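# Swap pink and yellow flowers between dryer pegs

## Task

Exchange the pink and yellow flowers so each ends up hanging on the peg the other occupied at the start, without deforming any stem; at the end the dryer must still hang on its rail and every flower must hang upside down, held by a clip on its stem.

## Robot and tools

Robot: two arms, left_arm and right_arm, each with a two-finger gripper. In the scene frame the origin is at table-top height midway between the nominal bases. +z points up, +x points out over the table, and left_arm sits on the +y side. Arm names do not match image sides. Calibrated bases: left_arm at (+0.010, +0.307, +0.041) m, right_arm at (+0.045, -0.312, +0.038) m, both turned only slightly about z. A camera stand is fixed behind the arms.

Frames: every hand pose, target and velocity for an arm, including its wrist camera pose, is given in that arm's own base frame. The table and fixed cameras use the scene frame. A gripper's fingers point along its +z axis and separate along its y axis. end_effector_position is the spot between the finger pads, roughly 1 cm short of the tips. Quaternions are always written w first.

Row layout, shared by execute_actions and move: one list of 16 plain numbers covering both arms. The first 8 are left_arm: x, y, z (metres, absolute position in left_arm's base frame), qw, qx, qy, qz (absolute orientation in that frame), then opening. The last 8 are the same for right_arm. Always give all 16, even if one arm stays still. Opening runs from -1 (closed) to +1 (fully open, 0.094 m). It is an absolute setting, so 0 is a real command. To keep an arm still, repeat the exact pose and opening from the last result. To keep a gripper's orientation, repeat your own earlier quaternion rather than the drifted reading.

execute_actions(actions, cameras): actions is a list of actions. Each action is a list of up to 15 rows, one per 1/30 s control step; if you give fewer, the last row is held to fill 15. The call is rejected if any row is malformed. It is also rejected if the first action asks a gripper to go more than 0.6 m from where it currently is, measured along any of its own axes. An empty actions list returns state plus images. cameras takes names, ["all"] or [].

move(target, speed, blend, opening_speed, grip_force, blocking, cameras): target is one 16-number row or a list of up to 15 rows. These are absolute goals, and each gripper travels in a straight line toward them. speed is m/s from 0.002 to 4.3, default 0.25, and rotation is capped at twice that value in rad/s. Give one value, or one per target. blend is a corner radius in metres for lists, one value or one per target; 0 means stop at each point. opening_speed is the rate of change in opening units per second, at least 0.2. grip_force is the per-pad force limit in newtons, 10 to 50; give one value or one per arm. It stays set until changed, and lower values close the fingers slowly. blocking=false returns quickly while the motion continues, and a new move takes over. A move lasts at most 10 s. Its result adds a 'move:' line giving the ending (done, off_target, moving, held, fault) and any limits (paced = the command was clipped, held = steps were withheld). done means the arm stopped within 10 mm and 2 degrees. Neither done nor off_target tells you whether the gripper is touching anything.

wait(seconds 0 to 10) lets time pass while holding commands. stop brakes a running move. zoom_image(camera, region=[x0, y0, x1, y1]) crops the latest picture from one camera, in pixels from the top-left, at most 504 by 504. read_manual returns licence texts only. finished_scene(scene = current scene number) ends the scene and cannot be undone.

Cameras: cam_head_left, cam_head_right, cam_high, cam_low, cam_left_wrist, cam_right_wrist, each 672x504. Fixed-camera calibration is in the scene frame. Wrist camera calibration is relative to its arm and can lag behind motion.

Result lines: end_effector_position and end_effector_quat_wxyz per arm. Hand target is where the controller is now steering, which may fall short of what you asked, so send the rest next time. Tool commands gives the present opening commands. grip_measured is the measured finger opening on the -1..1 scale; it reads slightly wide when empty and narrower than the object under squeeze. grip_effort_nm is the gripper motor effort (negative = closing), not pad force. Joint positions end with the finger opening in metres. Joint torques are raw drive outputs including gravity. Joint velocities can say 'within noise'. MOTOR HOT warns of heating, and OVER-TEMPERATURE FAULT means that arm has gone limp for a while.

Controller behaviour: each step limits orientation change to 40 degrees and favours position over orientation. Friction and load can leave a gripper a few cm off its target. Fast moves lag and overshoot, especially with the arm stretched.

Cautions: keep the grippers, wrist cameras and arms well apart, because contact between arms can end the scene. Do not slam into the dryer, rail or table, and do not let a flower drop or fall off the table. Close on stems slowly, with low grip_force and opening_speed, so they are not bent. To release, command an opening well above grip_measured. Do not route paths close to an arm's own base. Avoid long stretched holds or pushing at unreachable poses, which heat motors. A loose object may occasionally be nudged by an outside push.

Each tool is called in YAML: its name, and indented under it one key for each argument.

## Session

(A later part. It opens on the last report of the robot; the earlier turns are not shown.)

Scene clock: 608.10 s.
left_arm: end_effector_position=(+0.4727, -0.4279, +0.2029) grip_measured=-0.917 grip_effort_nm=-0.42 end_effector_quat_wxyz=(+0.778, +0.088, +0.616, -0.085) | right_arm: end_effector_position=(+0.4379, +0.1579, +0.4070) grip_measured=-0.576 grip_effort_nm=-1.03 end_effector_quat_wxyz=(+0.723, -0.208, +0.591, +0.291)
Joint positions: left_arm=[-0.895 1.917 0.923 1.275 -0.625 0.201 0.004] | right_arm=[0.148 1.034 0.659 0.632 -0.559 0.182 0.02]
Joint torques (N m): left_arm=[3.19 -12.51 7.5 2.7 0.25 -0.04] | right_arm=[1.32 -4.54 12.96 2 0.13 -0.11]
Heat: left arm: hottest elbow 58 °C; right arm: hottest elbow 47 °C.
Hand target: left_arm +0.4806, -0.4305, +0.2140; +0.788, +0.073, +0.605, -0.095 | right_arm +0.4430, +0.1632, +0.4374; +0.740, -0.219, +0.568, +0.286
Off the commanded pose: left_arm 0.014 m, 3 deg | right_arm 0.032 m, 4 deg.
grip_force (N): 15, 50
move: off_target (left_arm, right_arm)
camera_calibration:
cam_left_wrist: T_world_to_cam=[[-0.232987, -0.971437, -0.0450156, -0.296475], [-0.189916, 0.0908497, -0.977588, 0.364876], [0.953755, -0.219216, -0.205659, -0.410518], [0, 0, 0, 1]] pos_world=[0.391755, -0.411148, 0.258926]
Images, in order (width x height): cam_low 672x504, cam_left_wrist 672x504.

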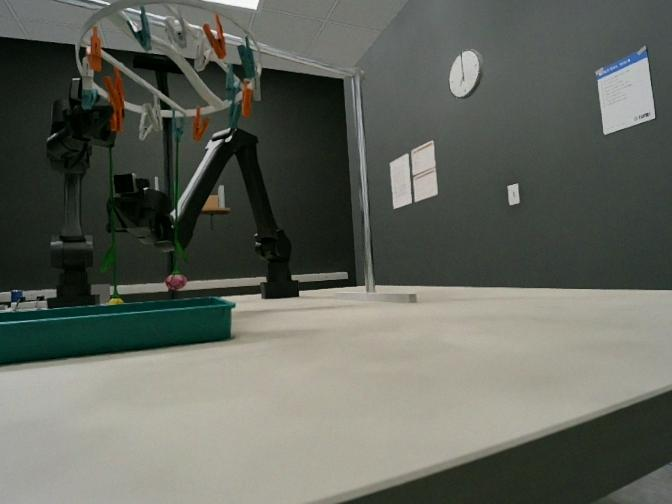

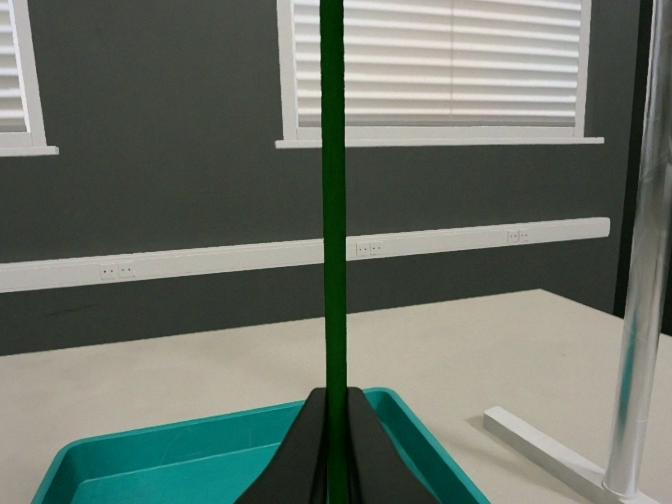

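move:
  target:
    - [0.481, -0.431, 0.228, 0.7877, 0.0728, 0.6044, -0.0949, -1.0, 0.4450, 0.1640, 0.438, 0.7400, -0.2196, 0.5678, 0.2863, -0.05]
    - [0.481, -0.431, 0.228, 0.7877, 0.0728, 0.6044, -0.0949, -1.0, 0.371, 0.0967, 0.434, 0.7400, -0.2196, 0.5678, 0.2863, -0.05]
    - [0.368, -0.425, 0.268, 0.7877, 0.0728, 0.6044, -0.0949, -1.0, 0.2357, 0.015, 0.320, 0.7240, -0.2491, 0.5555, 0.3246, -0.4]
  speed: [0.1, 0.12, 0.2]
  blend: [0.0, 0.02, 0.0]
  cameras: ["cam_low", "cam_left_wrist", "cam_right_wrist", "cam_head_right"]

zoom_image:
  camera: "cam_low"
  region: [60, 60, 200, 330]

Scene clock: 631.87 s.
left_arm: end_effector_position=(+0.3741, -0.4256, +0.2533) grip_measured=-0.917 grip_effort_nm=-0.42 end_effector_quat_wxyz=(+0.780, +0.082, +0.614, -0.085) | right_arm: end_effector_position=(+0.2371, +0.0172, +0.3238) grip_measured=-0.398 grip_effort_nm=-0.08 end_effector_quat_wxyz=(+0.724, -0.221, +0.592, +0.277)
Joint positions: left_arm=[-1.071 1.711 0.775 1.275 -0.801 0.271 0.004] | right_arm=[-0.716 0.724 0.156 1.569 -1.33 0.995 0.028]
Joint torques (N m): left_arm=[1.85 -12.51 5.53 2.65 0.08 0.17] | right_arm=[-0.03 3.49 6.27 1.07 0.66 0.18]
Heat: left arm: hottest elbow 56 °C; right arm: hottest elbow 48 °C.
Hand target: left_arm +0.3682, -0.4249, +0.2677; +0.788, +0.073, +0.605, -0.095 | right_arm +0.2366, +0.0162, +0.3203; +0.722, -0.213, +0.595, +0.282
Off the commanded pose: left_arm 0.016 m, 2 deg | right_arm 0.005 m, 8 deg.
joint sent to its limit (right arm) — joint 4 (wrist pitch), upper limit. The joint targets are off in orientation, not in position.
grip_force (N): 15, 50
move: off_target (left_arm, right_arm); target 3's new opening was sent with right_arm's hand 0.005 m and 8 deg from that target
camera_calibration:
cam_left_wrist: T_world_to_cam=[[-0.225288, -0.973682, -0.034484, -0.321507], [-0.186309, 0.0777943, -0.979406, 0.388716], [0.956313, -0.214224, -0.198932, -0.306145], [0, 0, 0, 1]] pos_world=[0.292761, -0.408869, 0.308722]
cam_right_wrist: T_world_to_cam=[[0.665983, -0.745963, 0.00222603, -0.146928], [-0.166104, -0.151203, -0.974447, 0.397876], [0.727238, 0.648596, -0.224607, -0.0220753], [0, 0, 0, 1]] pos_world=[0.179994, -0.0351247, 0.383078]
Images, in order (width x height): cam_head_right 672x504, cam_low 672x504, cam_left_wrist 672x504, cam_right_wrist 672x504.

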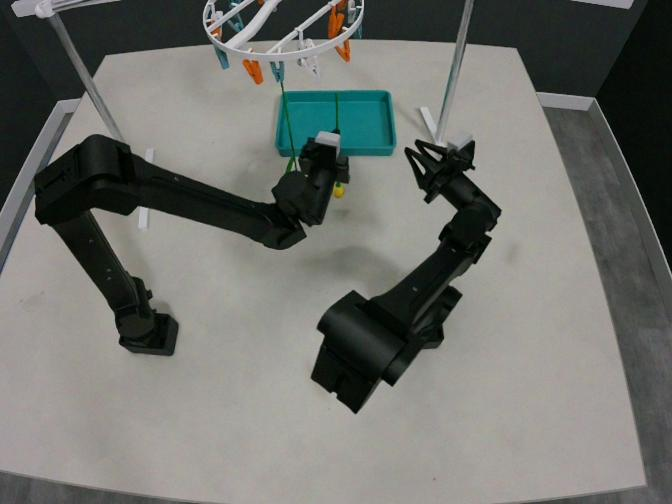

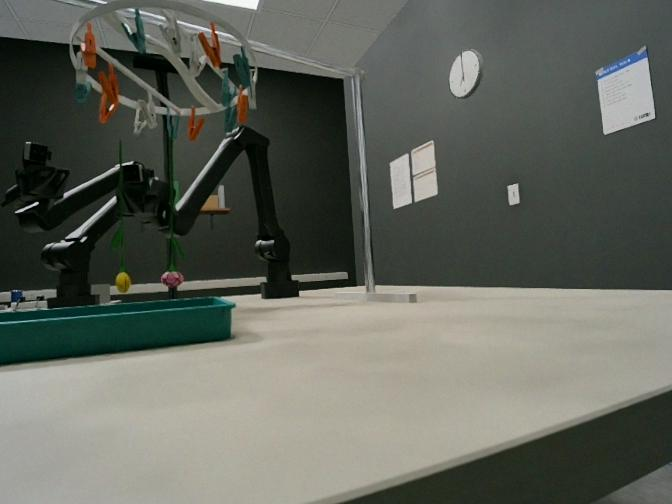

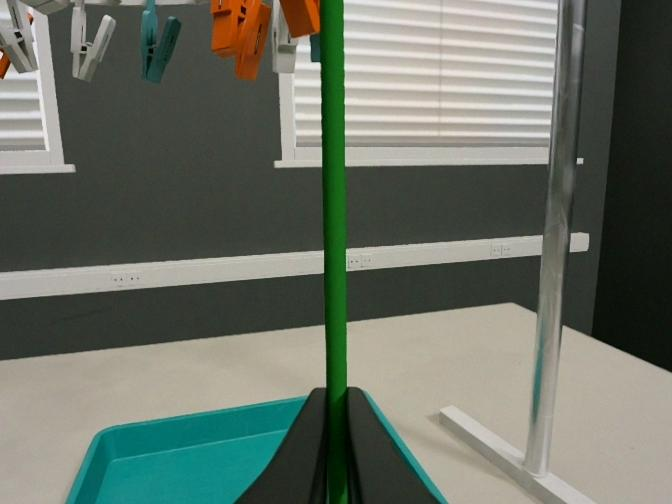

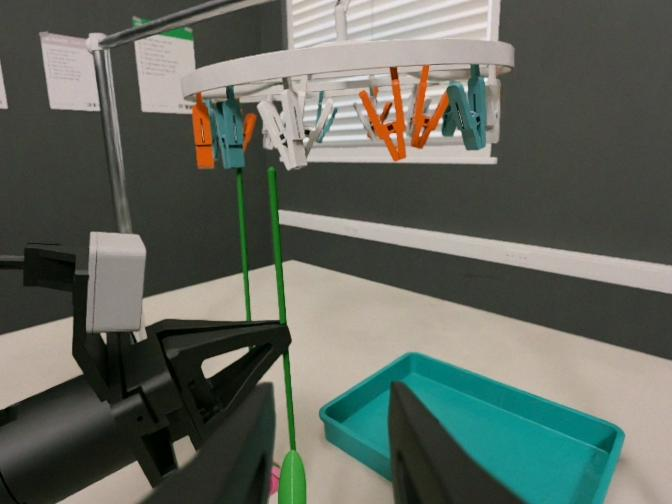

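Scaled by 1.867 from the camera's 672x504 image, which has a finer 960x720 frame.

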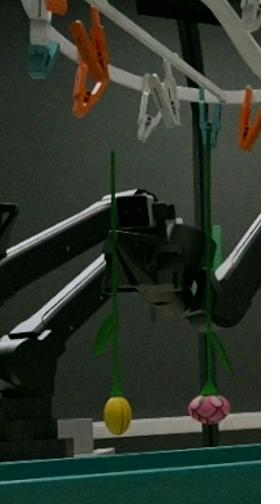

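move:
  target: [0.368, -0.425, 0.268, 0.7877, 0.0728, 0.6044, -0.0949, -1.0, 0.282, 0.062, 0.218, 0.6787, -0.3065, 0.5496, 0.3785, -0.4]
  speed: 0.15
  cameras: ["cam_low", "cam_right_wrist", "cam_head_right"]

zoom_image:
  camera: "cam_right_wrist"
  region: [168, 204, 568, 504]

Scene clock: 648.17 s.
left_arm: end_effector_position=(+0.3741, -0.4256, +0.2533) grip_measured=-0.917 grip_effort_nm=-0.42 end_effector_quat_wxyz=(+0.780, +0.082, +0.614, -0.085) | right_arm: end_effector_position=(+0.2763, +0.0622, +0.2130) grip_measured=-0.399 grip_effort_nm=-0.07 end_effector_quat_wxyz=(+0.650, -0.290, +0.606, +0.354)
Joint positions: left_arm=[-1.071 1.711 0.775 1.275 -0.801 0.271 0.004] | right_arm=[-0.418 1.236 0.105 1.57 -1.342 0.481 0.028]
Joint torques (N m): left_arm=[1.85 -12.51 5.55 2.67 0.08 0.16] | right_arm=[1.44 -1.03 5.86 1.68 0.18 -0.11]
Heat: left arm: hottest elbow 55 °C; right arm: hottest elbow 47 °C.
Hand target: left_arm +0.3682, -0.4249, +0.2677; +0.788, +0.073, +0.605, -0.095 | right_arm +0.2819, +0.0625, +0.2182; +0.656, -0.306, +0.597, +0.346
Off the commanded pose: left_arm 0.016 m, 2 deg | right_arm 0.008 m, 8 deg.
joint sent to its limit (right arm) — joint 4 (wrist pitch), upper limit. The joint targets are off in orientation, not in position.
grip_force (N): 15, 50
move: off_target (left_arm, right_arm)
camera_calibration:
cam_right_wrist: T_world_to_cam=[[0.815493, -0.577229, -0.0421634, -0.181485], [-0.220591, -0.242639, -0.944704, 0.317629], [0.53508, 0.7797, -0.325202, -0.0383161], [0, 0, 0, 1]] pos_world=[0.238568, 0.00218604, 0.279953]
Images, in order (width x height): cam_head_right 672x504, cam_low 672x504, cam_right_wrist 672x504.

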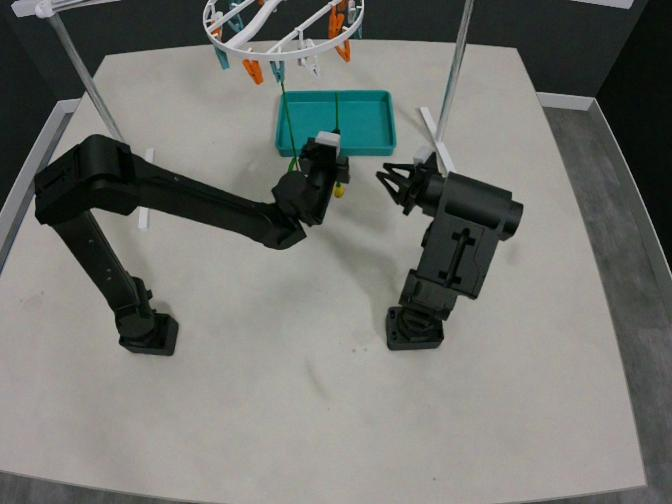

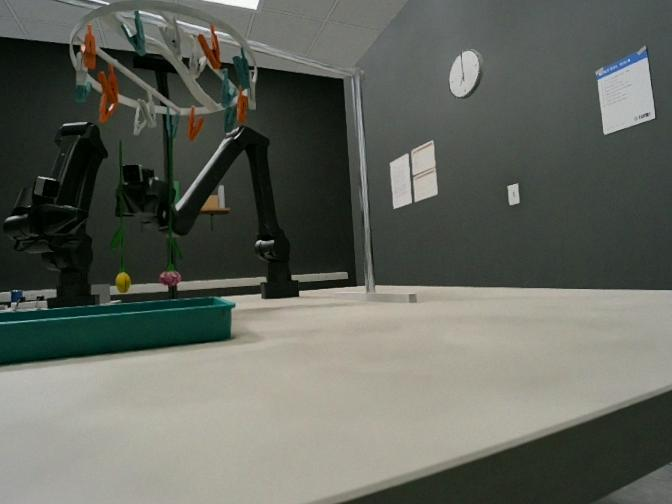

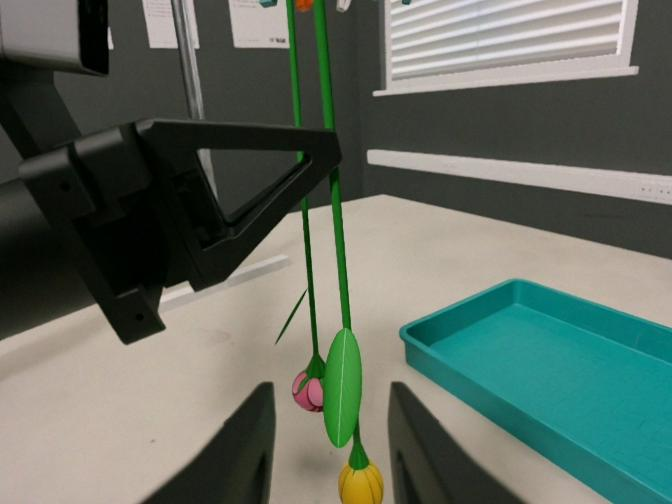

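Scaled by 1.260 from the camera's 672x504 image, which has a finer 960x720 frame.

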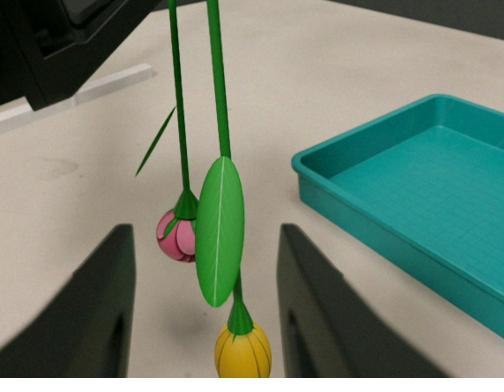

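move:
  target: [0.368, -0.425, 0.268, 0.7877, 0.0728, 0.6044, -0.0949, -1.0, 0.350, 0.156, 0.2115, 0.6787, -0.3065, 0.5496, 0.3785, -0.45]
  speed: 0.08
  cameras: ["cam_low", "cam_right_wrist", "cam_left_wrist"]

zoom_image:
  camera: "cam_low"
  region: [60, 120, 200, 300]

Scene clock: 671.20 s.
left_arm: end_effector_position=(+0.3741, -0.4256, +0.2533) grip_measured=-0.917 grip_effort_nm=-0.42 end_effector_quat_wxyz=(+0.780, +0.082, +0.614, -0.085) | right_arm: end_effector_position=(+0.3420, +0.1523, +0.2044) grip_measured=-0.449 grip_effort_nm=-0.07 end_effector_quat_wxyz=(+0.665, -0.295, +0.568, +0.384)
Joint positions: left_arm=[-1.071 1.711 0.775 1.275 -0.801 0.271 0.004] | right_arm=[0.034 1.492 0.24 1.565 -0.944 0.3 0.026]
Joint torques (N m): left_arm=[1.9 -12.51 5.55 2.66 0.08 0.16] | right_arm=[1.32 -4.89 5.59 2.21 0.25 -0.13]
Heat: left arm: hottest elbow 54 °C; right arm: hottest elbow 46 °C.
Hand target: left_arm +0.3682, -0.4249, +0.2677; +0.788, +0.073, +0.605, -0.095 | right_arm +0.3496, +0.1560, +0.2116; +0.676, -0.307, +0.553, +0.377
Off the commanded pose: left_arm 0.016 m, 2 deg | right_arm 0.011 m, 3 deg.
joint sent to its limit (right arm) — joint 4 (wrist pitch), upper limit. The joint targets still meet the commanded pose.
grip_force (N): 15, 50
move: off_target (left_arm, right_arm)
camera_calibration:
cam_left_wrist: T_world_to_cam=[[-0.225288, -0.973682, -0.034484, -0.321507], [-0.186309, 0.0777943, -0.979406, 0.388716], [0.956313, -0.214224, -0.198932, -0.306145], [0, 0, 0, 1]] pos_world=[0.292761, -0.408869, 0.308722]
cam_right_wrist: T_world_to_cam=[[0.848345, -0.528379, -0.0335445, -0.203895], [-0.156909, -0.190403, -0.969085, 0.321147], [0.505658, 0.827382, -0.244435, -0.160195], [0, 0, 0, 1]] pos_world=[0.304368, 0.0859565, 0.265222]
Images, in order (width x height): cam_low 672x504, cam_left_wrist 672x504, cam_right_wrist 672x504.

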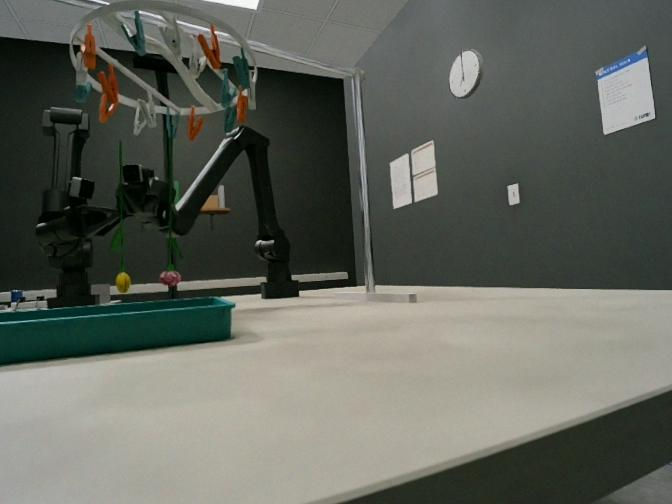

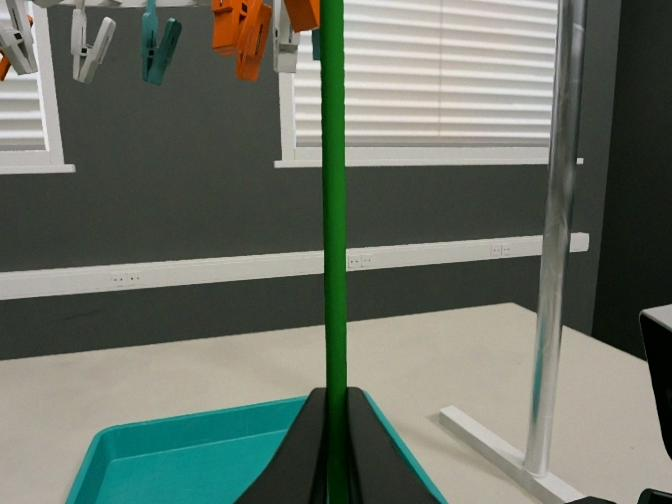

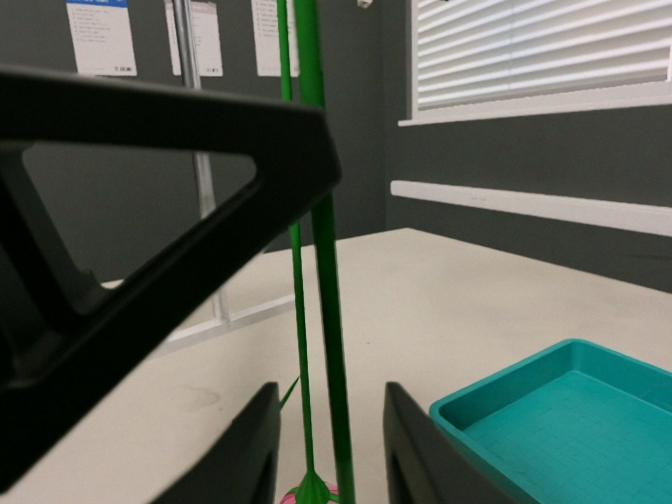

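Scaled by 2.800 from the camera's 672x504 image, which has a finer 960x720 frame.

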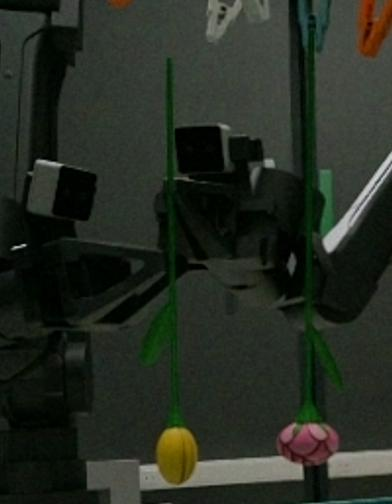

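zoom_image:
  camera: "cam_right_wrist"
  region: [218, 354, 418, 504]

Scaled by 2.520 from the camera's 672x504 image, which has a finer 960x720 frame.

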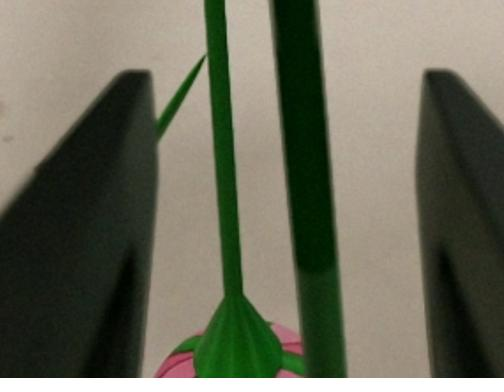

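move:
  target: [0.368, -0.425, 0.268, 0.7877, 0.0728, 0.6044, -0.0949, -1.0, 0.3650, 0.1765, 0.2115, 0.6787, -0.3065, 0.5496, 0.3785, -0.45]
  speed: 0.06
  cameras: ["cam_right_wrist"]

zoom_image:
  camera: "cam_right_wrist"
  region: [218, 354, 418, 504]

Scene clock: 685.50 s.
left_arm: end_effector_position=(+0.3741, -0.4256, +0.2533) grip_measured=-0.917 grip_effort_nm=-0.42 end_effector_quat_wxyz=(+0.780, +0.082, +0.614, -0.085) | right_arm: end_effector_position=(+0.3560, +0.1718, +0.2082) grip_measured=-0.449 grip_effort_nm=-0.07 end_effector_quat_wxyz=(+0.674, -0.298, +0.557, +0.382)
Joint positions: left_arm=[-1.071 1.711 0.775 1.275 -0.801 0.271 0.004] | right_arm=[0.106 1.528 0.284 1.565 -0.877 0.274 0.026]
Joint torques (N m): left_arm=[1.85 -12.51 5.53 2.66 0.08 0.16] | right_arm=[1.26 -5.66 5.67 1.32 0.25 -0.13]
Heat: left arm: hottest elbow 54 °C; right arm: hottest elbow 44 °C.
Hand target: left_arm +0.3682, -0.4249, +0.2677; +0.788, +0.073, +0.605, -0.095 | right_arm +0.3647, +0.1764, +0.2115; +0.679, -0.306, +0.550, +0.379
Off the commanded pose: left_arm 0.016 m, 2 deg | right_arm 0.011 m, 1 deg.
grip_force (N): 15, 50
move: off_target (left_arm, right_arm)
camera_calibration:
cam_right_wrist: T_world_to_cam=[[0.850181, -0.526315, -0.01356, -0.210494], [-0.128885, -0.183083, -0.974612, 0.320499], [0.510471, 0.830345, -0.223488, -0.189038], [0, 0, 0, 1]] pos_world=[0.316764, 0.104858, 0.26726]
Images, in order (width x height): cam_right_wrist 672x504.

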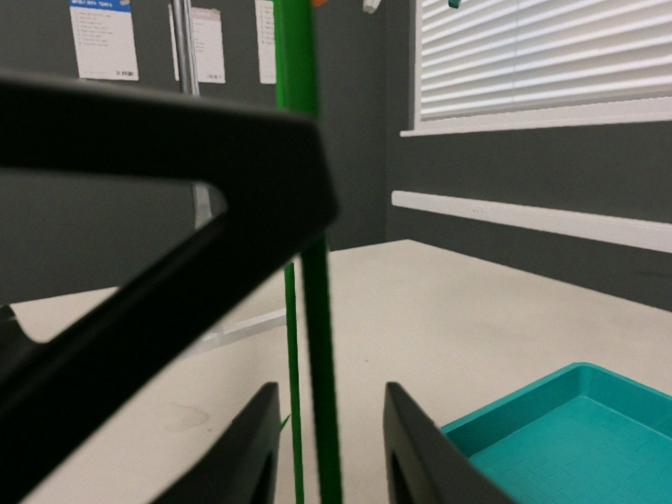

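Scaled by 2.520 from the camera's 672x504 image, which has a finer 960x720 frame.

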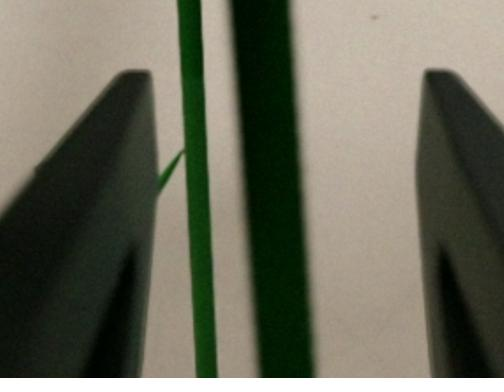

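move:
  target: [0.368, -0.425, 0.268, 0.7877, 0.0728, 0.6044, -0.0949, -1.0, 0.3650, 0.1765, 0.2115, 0.6787, -0.3065, 0.5496, 0.3785, -1.0]
  speed: 0.06
  opening_speed: 0.5
  grip_force: [15, 15]
  cameras: ["cam_right_wrist", "cam_low"]

zoom_image:
  camera: "cam_low"
  region: [60, 120, 200, 300]

Scene clock: 691.87 s.
left_arm: end_effector_position=(+0.3741, -0.4256, +0.2533) grip_measured=-0.917 grip_effort_nm=-0.42 end_effector_quat_wxyz=(+0.780, +0.082, +0.614, -0.085) | right_arm: end_effector_position=(+0.3555, +0.1730, +0.2081) grip_measured=-0.926 grip_effort_nm=-0.37 end_effector_quat_wxyz=(+0.674, -0.301, +0.556, +0.382)
Joint positions: left_arm=[-1.071 1.711 0.775 1.275 -0.801 0.271 0.004] | right_arm=[0.109 1.528 0.284 1.565 -0.877 0.268 0.003]
Joint torques (N m): left_arm=[1.9 -12.45 5.55 2.66 0.08 0.16] | right_arm=[1.26 -5.66 5.72 1.33 0.24 -0.07]
Heat: left arm: hottest elbow 54 °C; right arm: hottest elbow 44 °C.
Hand target: left_arm +0.3682, -0.4249, +0.2677; +0.788, +0.073, +0.605, -0.095 | right_arm +0.3647, +0.1764, +0.2115; +0.679, -0.307, +0.550, +0.379
Off the commanded pose: left_arm 0.016 m, 2 deg | right_arm 0.011 m, 1 deg.
grip_force (N): 15, 15
move: off_target (left_arm, right_arm)
camera_calibration:
cam_right_wrist: T_world_to_cam=[[0.851505, -0.524276, -0.00860867, -0.211255], [-0.124466, -0.186149, -0.974606, 0.319593], [0.50936, 0.830953, -0.223761, -0.189453], [0, 0, 0, 1]] pos_world=[0.316163, 0.106162, 0.267266]
Images, in order (width x height): cam_low 672x504, cam_right_wrist 672x504.

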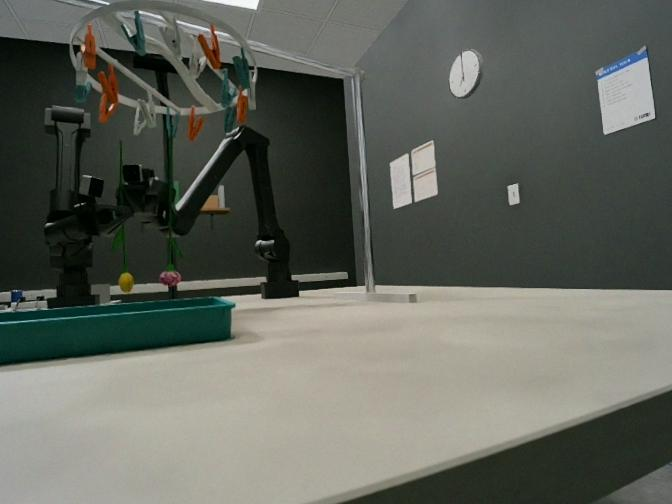

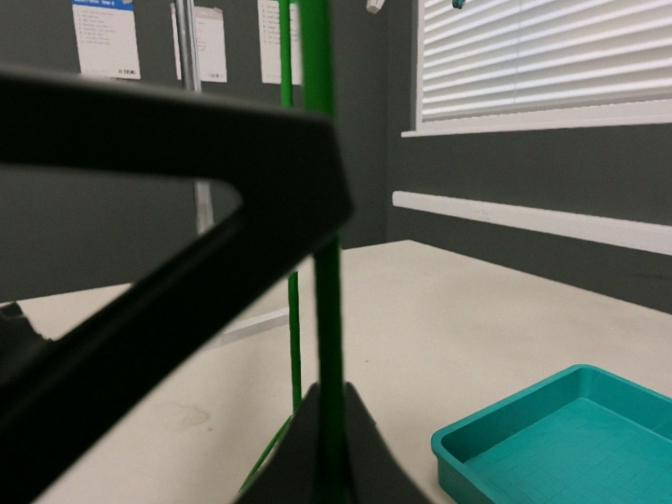

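Scaled by 2.800 from the camera's 672x504 image, which has a finer 960x720 frame.

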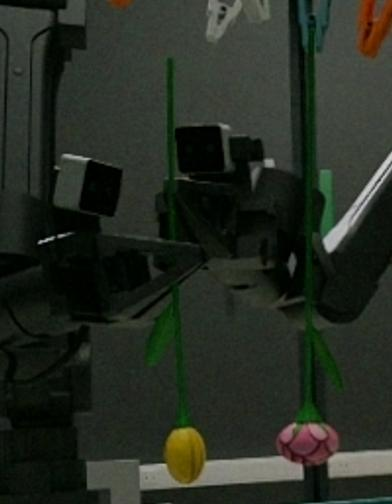

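move:
  target:
    - [0.368, -0.425, 0.268, 0.7877, 0.0728, 0.6044, -0.0949, -0.4, 0.3650, 0.1765, 0.2115, 0.6787, -0.3065, 0.5496, 0.3785, -1.0]
    - [0.270, -0.4035, 0.268, 0.7877, 0.0728, 0.6044, -0.0949, -0.4, 0.3650, 0.1765, 0.2115, 0.6787, -0.3065, 0.5496, 0.3785, -1.0]
    - [0.250, -0.220, 0.400, 0.7567, 0.1831, 0.5806, -0.2386, -0.1, 0.3650, 0.1765, 0.2115, 0.6787, -0.3065, 0.5496, 0.3785, -1.0]
    - [0.447, -0.108, 0.4235, 0.7073, 0.2826, 0.5234, -0.3820, -0.05, 0.3650, 0.1765, 0.2115, 0.6787, -0.3065, 0.5496, 0.3785, -1.0]
  speed: [0.1, 0.12, 0.25, 0.25]
  blend: [0.0, 0.03, 0.03, 0.0]
  cameras: ["cam_low", "cam_left_wrist", "cam_right_wrist", "cam_head_right"]

zoom_image:
  camera: "cam_left_wrist"
  region: [168, 252, 504, 504]

zoom_image:
  camera: "cam_low"
  region: [60, 60, 260, 310]

Scene clock: 730.70 s.
left_arm: end_effector_position=(+0.4375, -0.1090, +0.3983) grip_measured=-0.052 grip_effort_nm=0.06 end_effector_quat_wxyz=(+0.693, +0.272, +0.543, -0.389) | right_arm: end_effector_position=(+0.3555, +0.1730, +0.2080) grip_measured=-0.927 grip_effort_nm=-0.39 end_effector_quat_wxyz=(+0.675, -0.301, +0.556, +0.382)
Joint positions: left_arm=[0.089 1.205 0.678 1.038 1.005 -0.49 0.045] | right_arm=[0.109 1.529 0.284 1.565 -0.876 0.268 0.003]
Joint torques (N m): left_arm=[2.67 -5.25 11.49 2.19 -0.25 -0.06] | right_arm=[0.91 -5.71 5.68 1.33 0.24 -0.09]
Heat: left arm: hottest elbow 54 °C; right arm: hottest elbow 40 °C.
Hand target: left_arm +0.4453, -0.1077, +0.4229; +0.707, +0.283, +0.524, -0.382 | right_arm +0.3647, +0.1764, +0.2115; +0.679, -0.306, +0.550, +0.379
Off the commanded pose: left_arm 0.027 m, 3 deg | right_arm 0.011 m, 1 deg.
grip_force (N): 15, 15
move: off_target (left_arm, right_arm); blend cut to 0 m at target 3; target 3's new opening was sent with left_arm's hand 0.038 m and 4 deg from that target; target 4's new opening was sent with left_arm's hand 0.027 m and 3 deg from that target
camera_calibration:
cam_left_wrist: T_world_to_cam=[[-0.829996, -0.556748, 0.0337495, 0.28897], [-0.121269, 0.121064, -0.985209, 0.496427], [0.544427, -0.821812, -0.167999, -0.168485], [0, 0, 0, 1]] pos_world=[0.391772, -0.0376789, 0.451027]
cam_right_wrist: T_world_to_cam=[[0.851229, -0.524723, -0.00866153, -0.211108], [-0.124661, -0.186144, -0.974582, 0.31955], [0.509773, 0.830672, -0.223864, -0.189548], [0, 0, 0, 1]] pos_world=[0.316163, 0.106162, 0.267166]
Images, in order (width x height): cam_head_right 672x504, cam_low 672x504, cam_left_wrist 672x504, cam_right_wrist 672x504.

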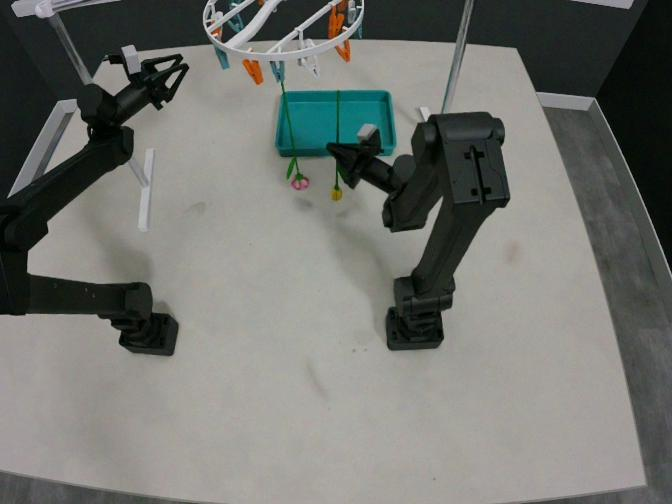

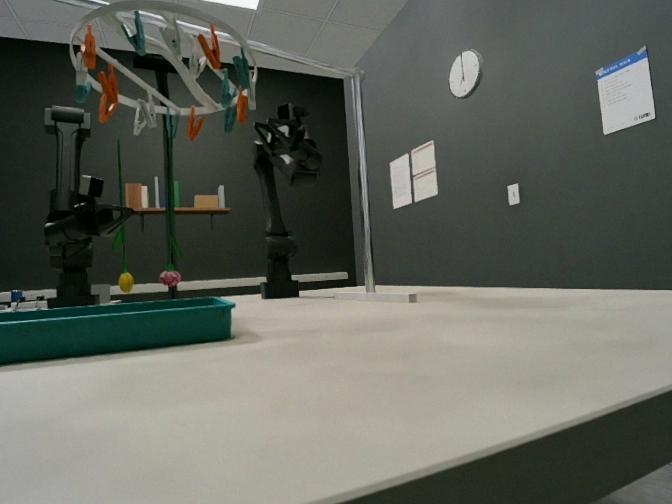

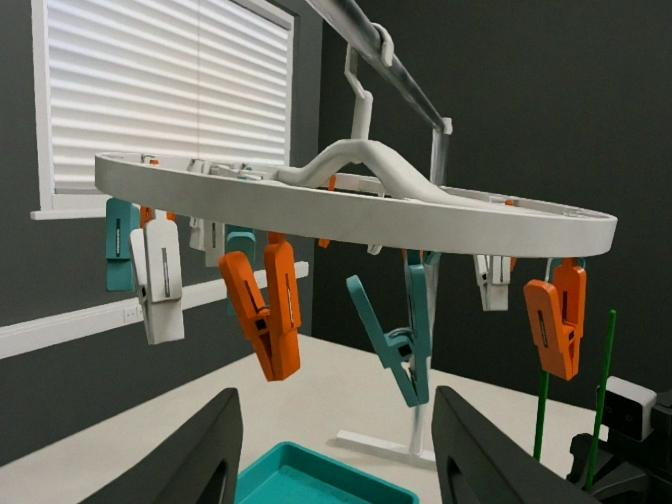

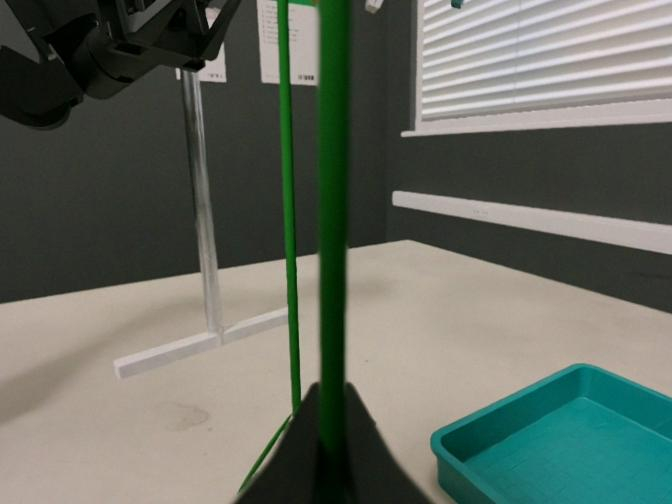

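Scaled by 1.500 from the camera's 672x504 image, which has a finer 960x720 frame.

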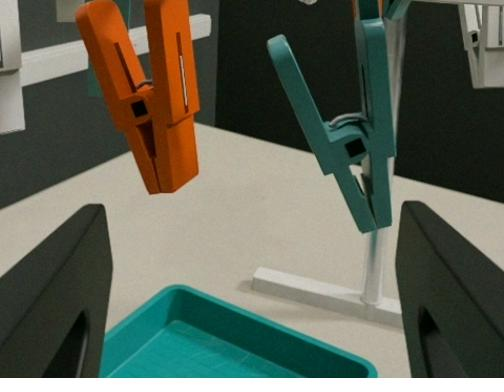

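Scaled by 2.016 from the camera's 672x504 image, which has a finer 960x720 frame.

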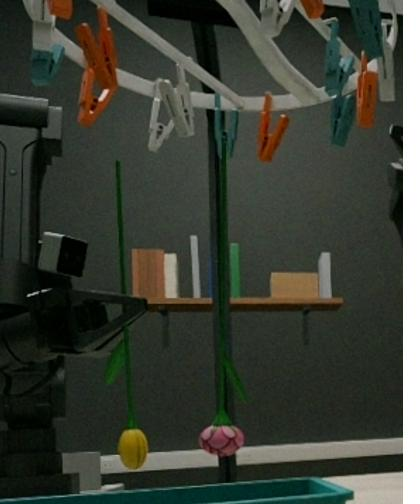

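zoom_image:
  camera: "cam_right_wrist"
  region: [238, 250, 398, 410]

Scaled by 3.150 from the camera's 672x504 image, which has a finer 960x720 frame.

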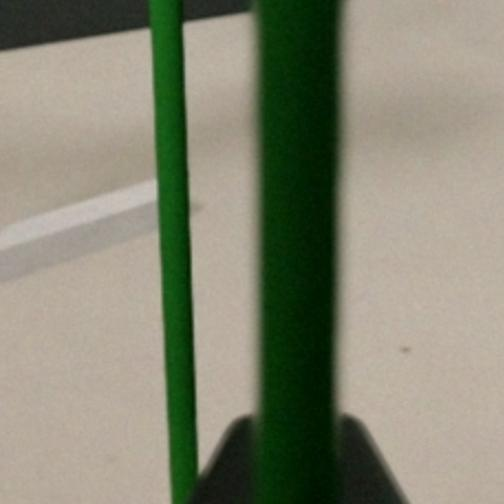

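move:
  target:
    - [0.4516, -0.1579, 0.4235, 0.7073, 0.2826, 0.5234, -0.3820, -0.05, 0.320, 0.226, 0.186, 0.6366, -0.3610, 0.5155, 0.4457, -1.0]
    - [0.4516, -0.1579, 0.4235, 0.7073, 0.2826, 0.5234, -0.3820, -0.05, 0.308, 0.331, 0.184, 0.6554, -0.3381, 0.5307, 0.4175, -1.0]
    - [0.4516, -0.1579, 0.4235, 0.7073, 0.2826, 0.5234, -0.3820, -0.05, 0.377, 0.375, 0.184, 0.7653, -0.1092, 0.6197, 0.1349, -1.0]
  speed: [0.12, 0.16, 0.16]
  blend: [0.02, 0.02, 0.0]
  grip_force: [50, 15]
  cameras: ["cam_low", "cam_left_wrist", "cam_right_wrist", "cam_head_right"]

zoom_image:
  camera: "cam_left_wrist"
  region: [168, 252, 504, 504]

zoom_image:
  camera: "cam_low"
  region: [80, 60, 280, 310]

Scene clock: 766.87 s.
left_arm: end_effector_position=(+0.4434, -0.1526, +0.3975) grip_measured=-0.052 grip_effort_nm=0.06 end_effector_quat_wxyz=(+0.695, +0.271, +0.541, -0.388) | right_arm: end_effector_position=(+0.3737, +0.3627, +0.1813) grip_measured=-0.927 grip_effort_nm=-0.39 end_effector_quat_wxyz=(+0.762, -0.106, +0.624, +0.136)
Joint positions: left_arm=[-0.039 1.205 0.689 0.952 0.886 -0.392 0.045] | right_arm=[0.962 1.779 0.566 1.457 0.605 -0.131 0.003]
Joint torques (N m): left_arm=[1.79 -6.01 11.69 1.17 -0.27 0.17] | right_arm=[1.26 -11.05 6.28 1.54 0.01 -0.1]
Heat: left arm: hottest elbow 63 °C; right arm: hottest elbow 39 °C.
Hand target: left_arm +0.4498, -0.1574, +0.4232; +0.707, +0.282, +0.523, -0.382 | right_arm +0.3766, +0.3747, +0.1841; +0.765, -0.109, +0.620, +0.135
Off the commanded pose: left_arm 0.028 m, 3 deg | right_arm 0.013 m, 1 deg.
grip_force (N): 50, 15
move: off_target (left_arm, right_arm)
camera_calibration:
cam_left_wrist: T_world_to_cam=[[-0.827836, -0.560037, 0.0323404, 0.268664], [-0.117918, 0.117362, -0.986064, 0.499933], [0.548437, -0.820112, -0.163195, -0.211162], [0, 0, 0, 1]] pos_world=[0.39717, -0.0813879, 0.449816]
cam_right_wrist: T_world_to_cam=[[0.34233, -0.939579, 0.0011231, 0.211541], [-0.212723, -0.0786686, -0.973941, 0.324878], [0.915182, 0.33317, -0.226801, -0.332888], [0, 0, 0, 1]] pos_world=[0.301345, 0.335226, 0.240675]
Images, in order (width x height): cam_head_right 672x504, cam_low 672x504, cam_left_wrist 672x504, cam_right_wrist 672x504.

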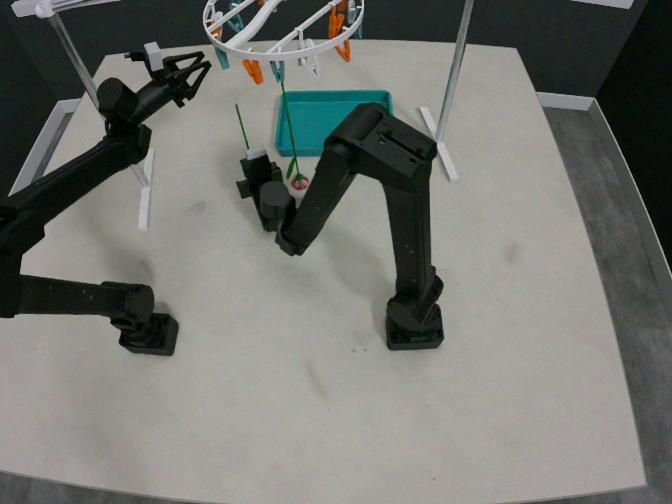

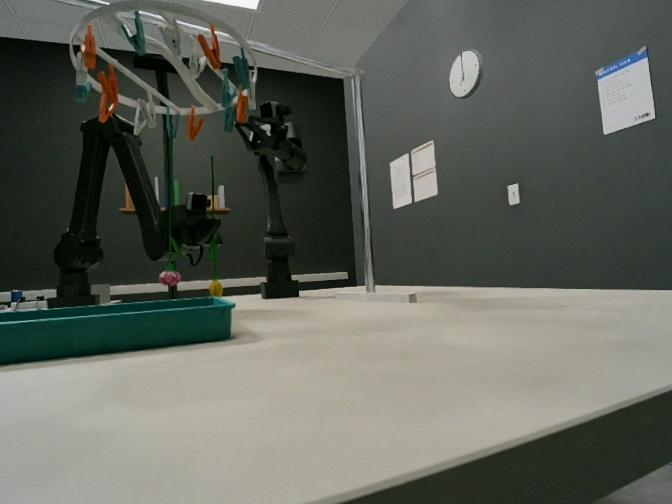

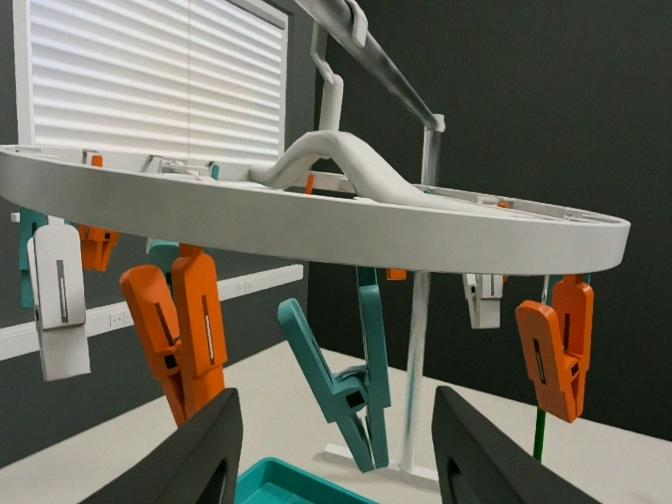

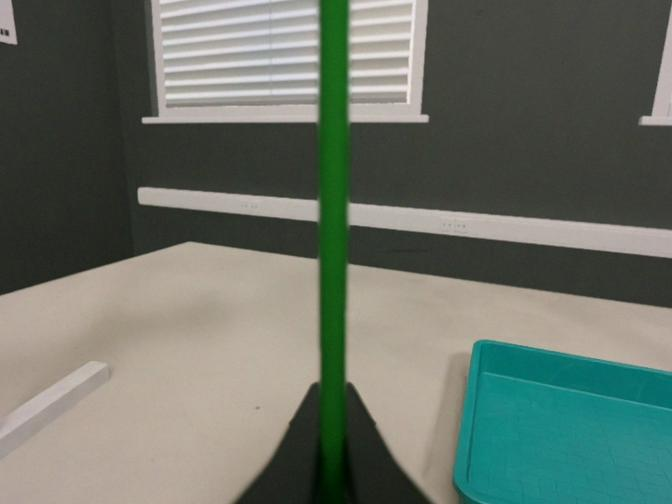

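Scaled by 1.500 from the camera's 672x504 image, which has a finer 960x720 frame.

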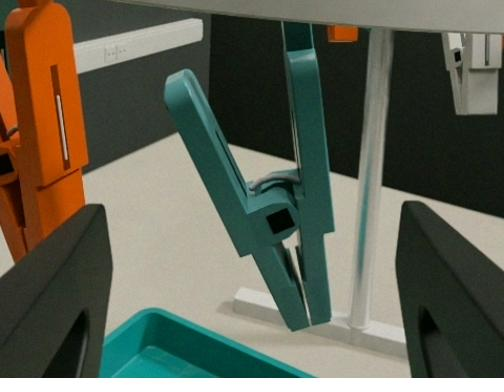

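Scaled by 2.016 from the camera's 672x504 image, which has a finer 960x720 frame.

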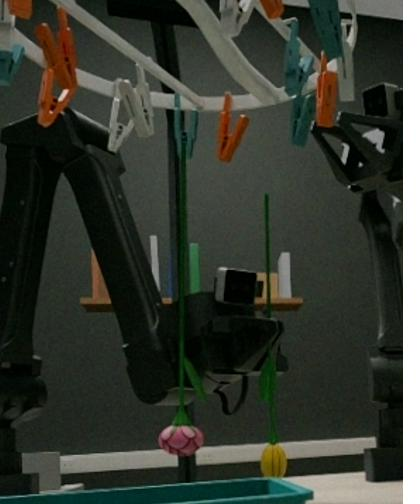

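move:
  target: [0.4655, -0.1885, 0.434, 0.7073, 0.2826, 0.5234, -0.3820, -0.05, 0.377, 0.375, 0.184, 0.7653, -0.1092, 0.6197, 0.1349, -1.0]
  speed: 0.08
  cameras: ["cam_low", "cam_left_wrist"]

zoom_image:
  camera: "cam_left_wrist"
  region: [168, 252, 504, 504]

zoom_image:
  camera: "cam_low"
  region: [190, 70, 270, 170]

Scene clock: 778.13 s.
left_arm: end_effector_position=(+0.4558, -0.1823, +0.4098) grip_measured=-0.052 grip_effort_nm=0.06 end_effector_quat_wxyz=(+0.696, +0.273, +0.540, -0.387) | right_arm: end_effector_position=(+0.3738, +0.3626, +0.1813) grip_measured=-0.927 grip_effort_nm=-0.39 end_effector_quat_wxyz=(+0.762, -0.106, +0.624, +0.135)
Joint positions: left_arm=[-0.119 1.223 0.746 0.88 0.815 -0.34 0.045] | right_arm=[0.962 1.779 0.566 1.457 0.605 -0.132 0.003]
Joint torques (N m): left_arm=[1.85 -5.95 12 1.11 -0.24 0.16] | right_arm=[1.26 -11.05 6.3 1.57 0 -0.12]
Heat: left arm: hottest elbow 63 °C; right arm: hottest elbow 39 °C.
Hand target: left_arm +0.4639, -0.1878, +0.4335; +0.707, +0.282, +0.523, -0.382 | right_arm +0.3766, +0.3747, +0.1841; +0.765, -0.109, +0.620, +0.135
Off the commanded pose: left_arm 0.027 m, 3 deg | right_arm 0.013 m, 1 deg.
grip_force (N): 50, 15
move: off_target (left_arm, right_arm)
camera_calibration:
cam_left_wrist: T_world_to_cam=[[-0.828262, -0.559724, 0.0262982, 0.264658], [-0.112164, 0.119629, -0.986462, 0.514948], [0.549001, -0.819999, -0.161865, -0.240999], [0, 0, 0, 1]] pos_world=[0.409273, -0.111086, 0.462008]
Images, in order (width x height): cam_low 672x504, cam_left_wrist 672x504.

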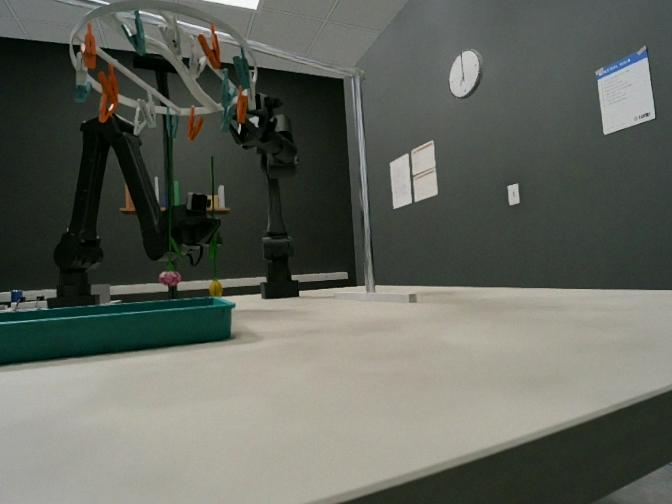

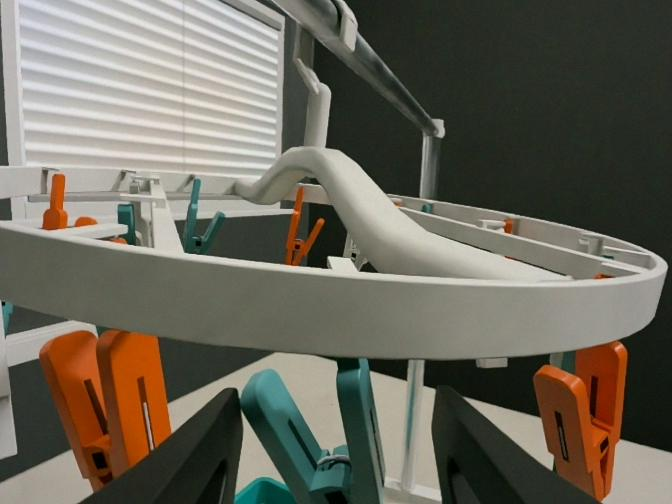

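Scaled by 1.500 from the camera's 672x504 image, which has a finer 960x720 frame.

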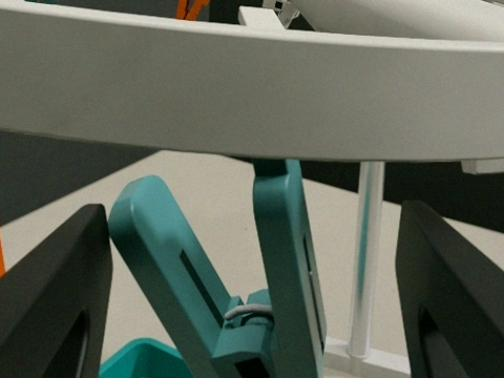

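Scaled by 5.040 from the camera's 672x504 image, which has a finer 960x720 frame.

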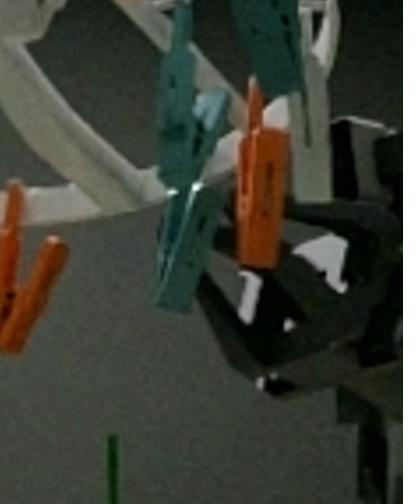

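move:
  target: [0.4775, -0.200, 0.428, 0.7073, 0.2826, 0.5234, -0.3820, -0.05, 0.377, 0.375, 0.184, 0.7653, -0.1092, 0.6197, 0.1349, -1.0]
  speed: 0.06
  cameras: ["cam_low", "cam_left_wrist"]

zoom_image:
  camera: "cam_left_wrist"
  region: [168, 252, 504, 504]

Scene clock: 790.23 s.
left_arm: end_effector_position=(+0.4687, -0.1927, +0.4025) grip_measured=-0.052 grip_effort_nm=0.06 end_effector_quat_wxyz=(+0.694, +0.271, +0.544, -0.387) | right_arm: end_effector_position=(+0.3738, +0.3626, +0.1813) grip_measured=-0.927 grip_effort_nm=-0.39 end_effector_quat_wxyz=(+0.762, -0.106, +0.624, +0.135)
Joint positions: left_arm=[-0.142 1.267 0.769 0.88 0.792 -0.324 0.045] | right_arm=[0.962 1.779 0.566 1.457 0.605 -0.132 0.003]
Joint torques (N m): left_arm=[1.73 -6.53 11.88 1.7 -0.24 0.16] | right_arm=[1.14 -11.05 6.3 1.54 -0.01 -0.11]
Heat: left arm: hottest elbow 67 °C; right arm: hottest elbow 40 °C.
Hand target: left_arm +0.4757, -0.1992, +0.4276; +0.707, +0.282, +0.523, -0.382 | right_arm +0.3766, +0.3747, +0.1841; +0.765, -0.109, +0.620, +0.135
Off the commanded pose: left_arm 0.028 m, 3 deg | right_arm 0.013 m, 1 deg.
grip_force (N): 50, 15
move: off_target (left_arm, right_arm)
camera_calibration:
cam_left_wrist: T_world_to_cam=[[-0.827049, -0.561177, 0.0327231, 0.266239], [-0.121679, 0.121887, -0.985057, 0.514786], [0.548803, -0.818672, -0.16909, -0.254619], [0, 0, 0, 1]] pos_world=[0.422567, -0.121788, 0.455328]
Images, in order (width x height): cam_low 672x504, cam_left_wrist 672x504.

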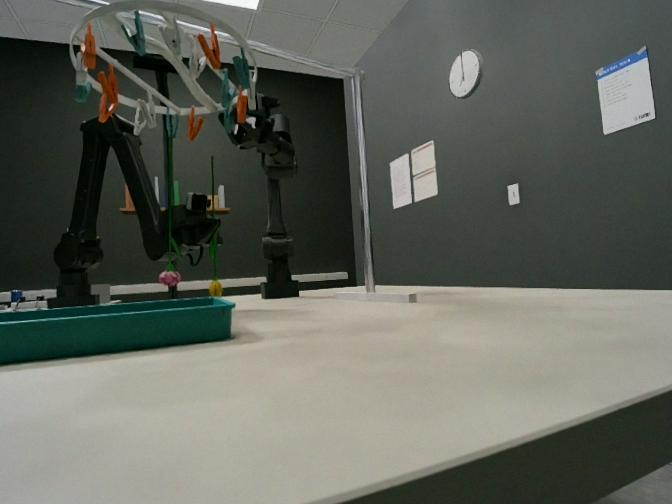

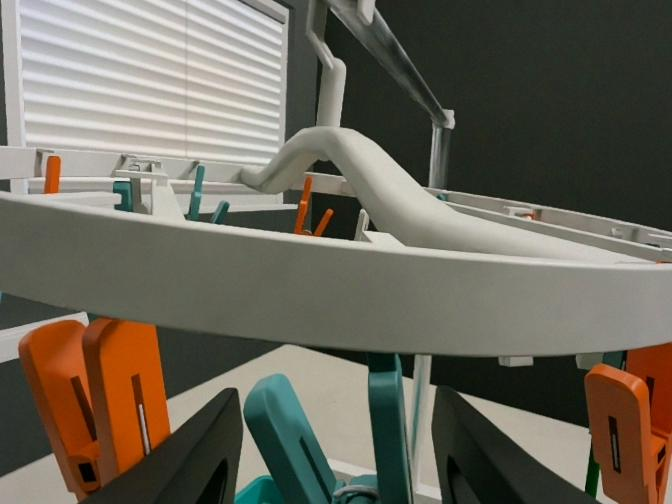

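Scaled by 1.500 from the camera's 672x504 image, which has a finer 960x720 frame.

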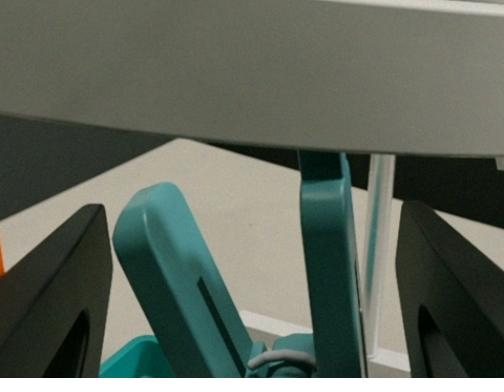

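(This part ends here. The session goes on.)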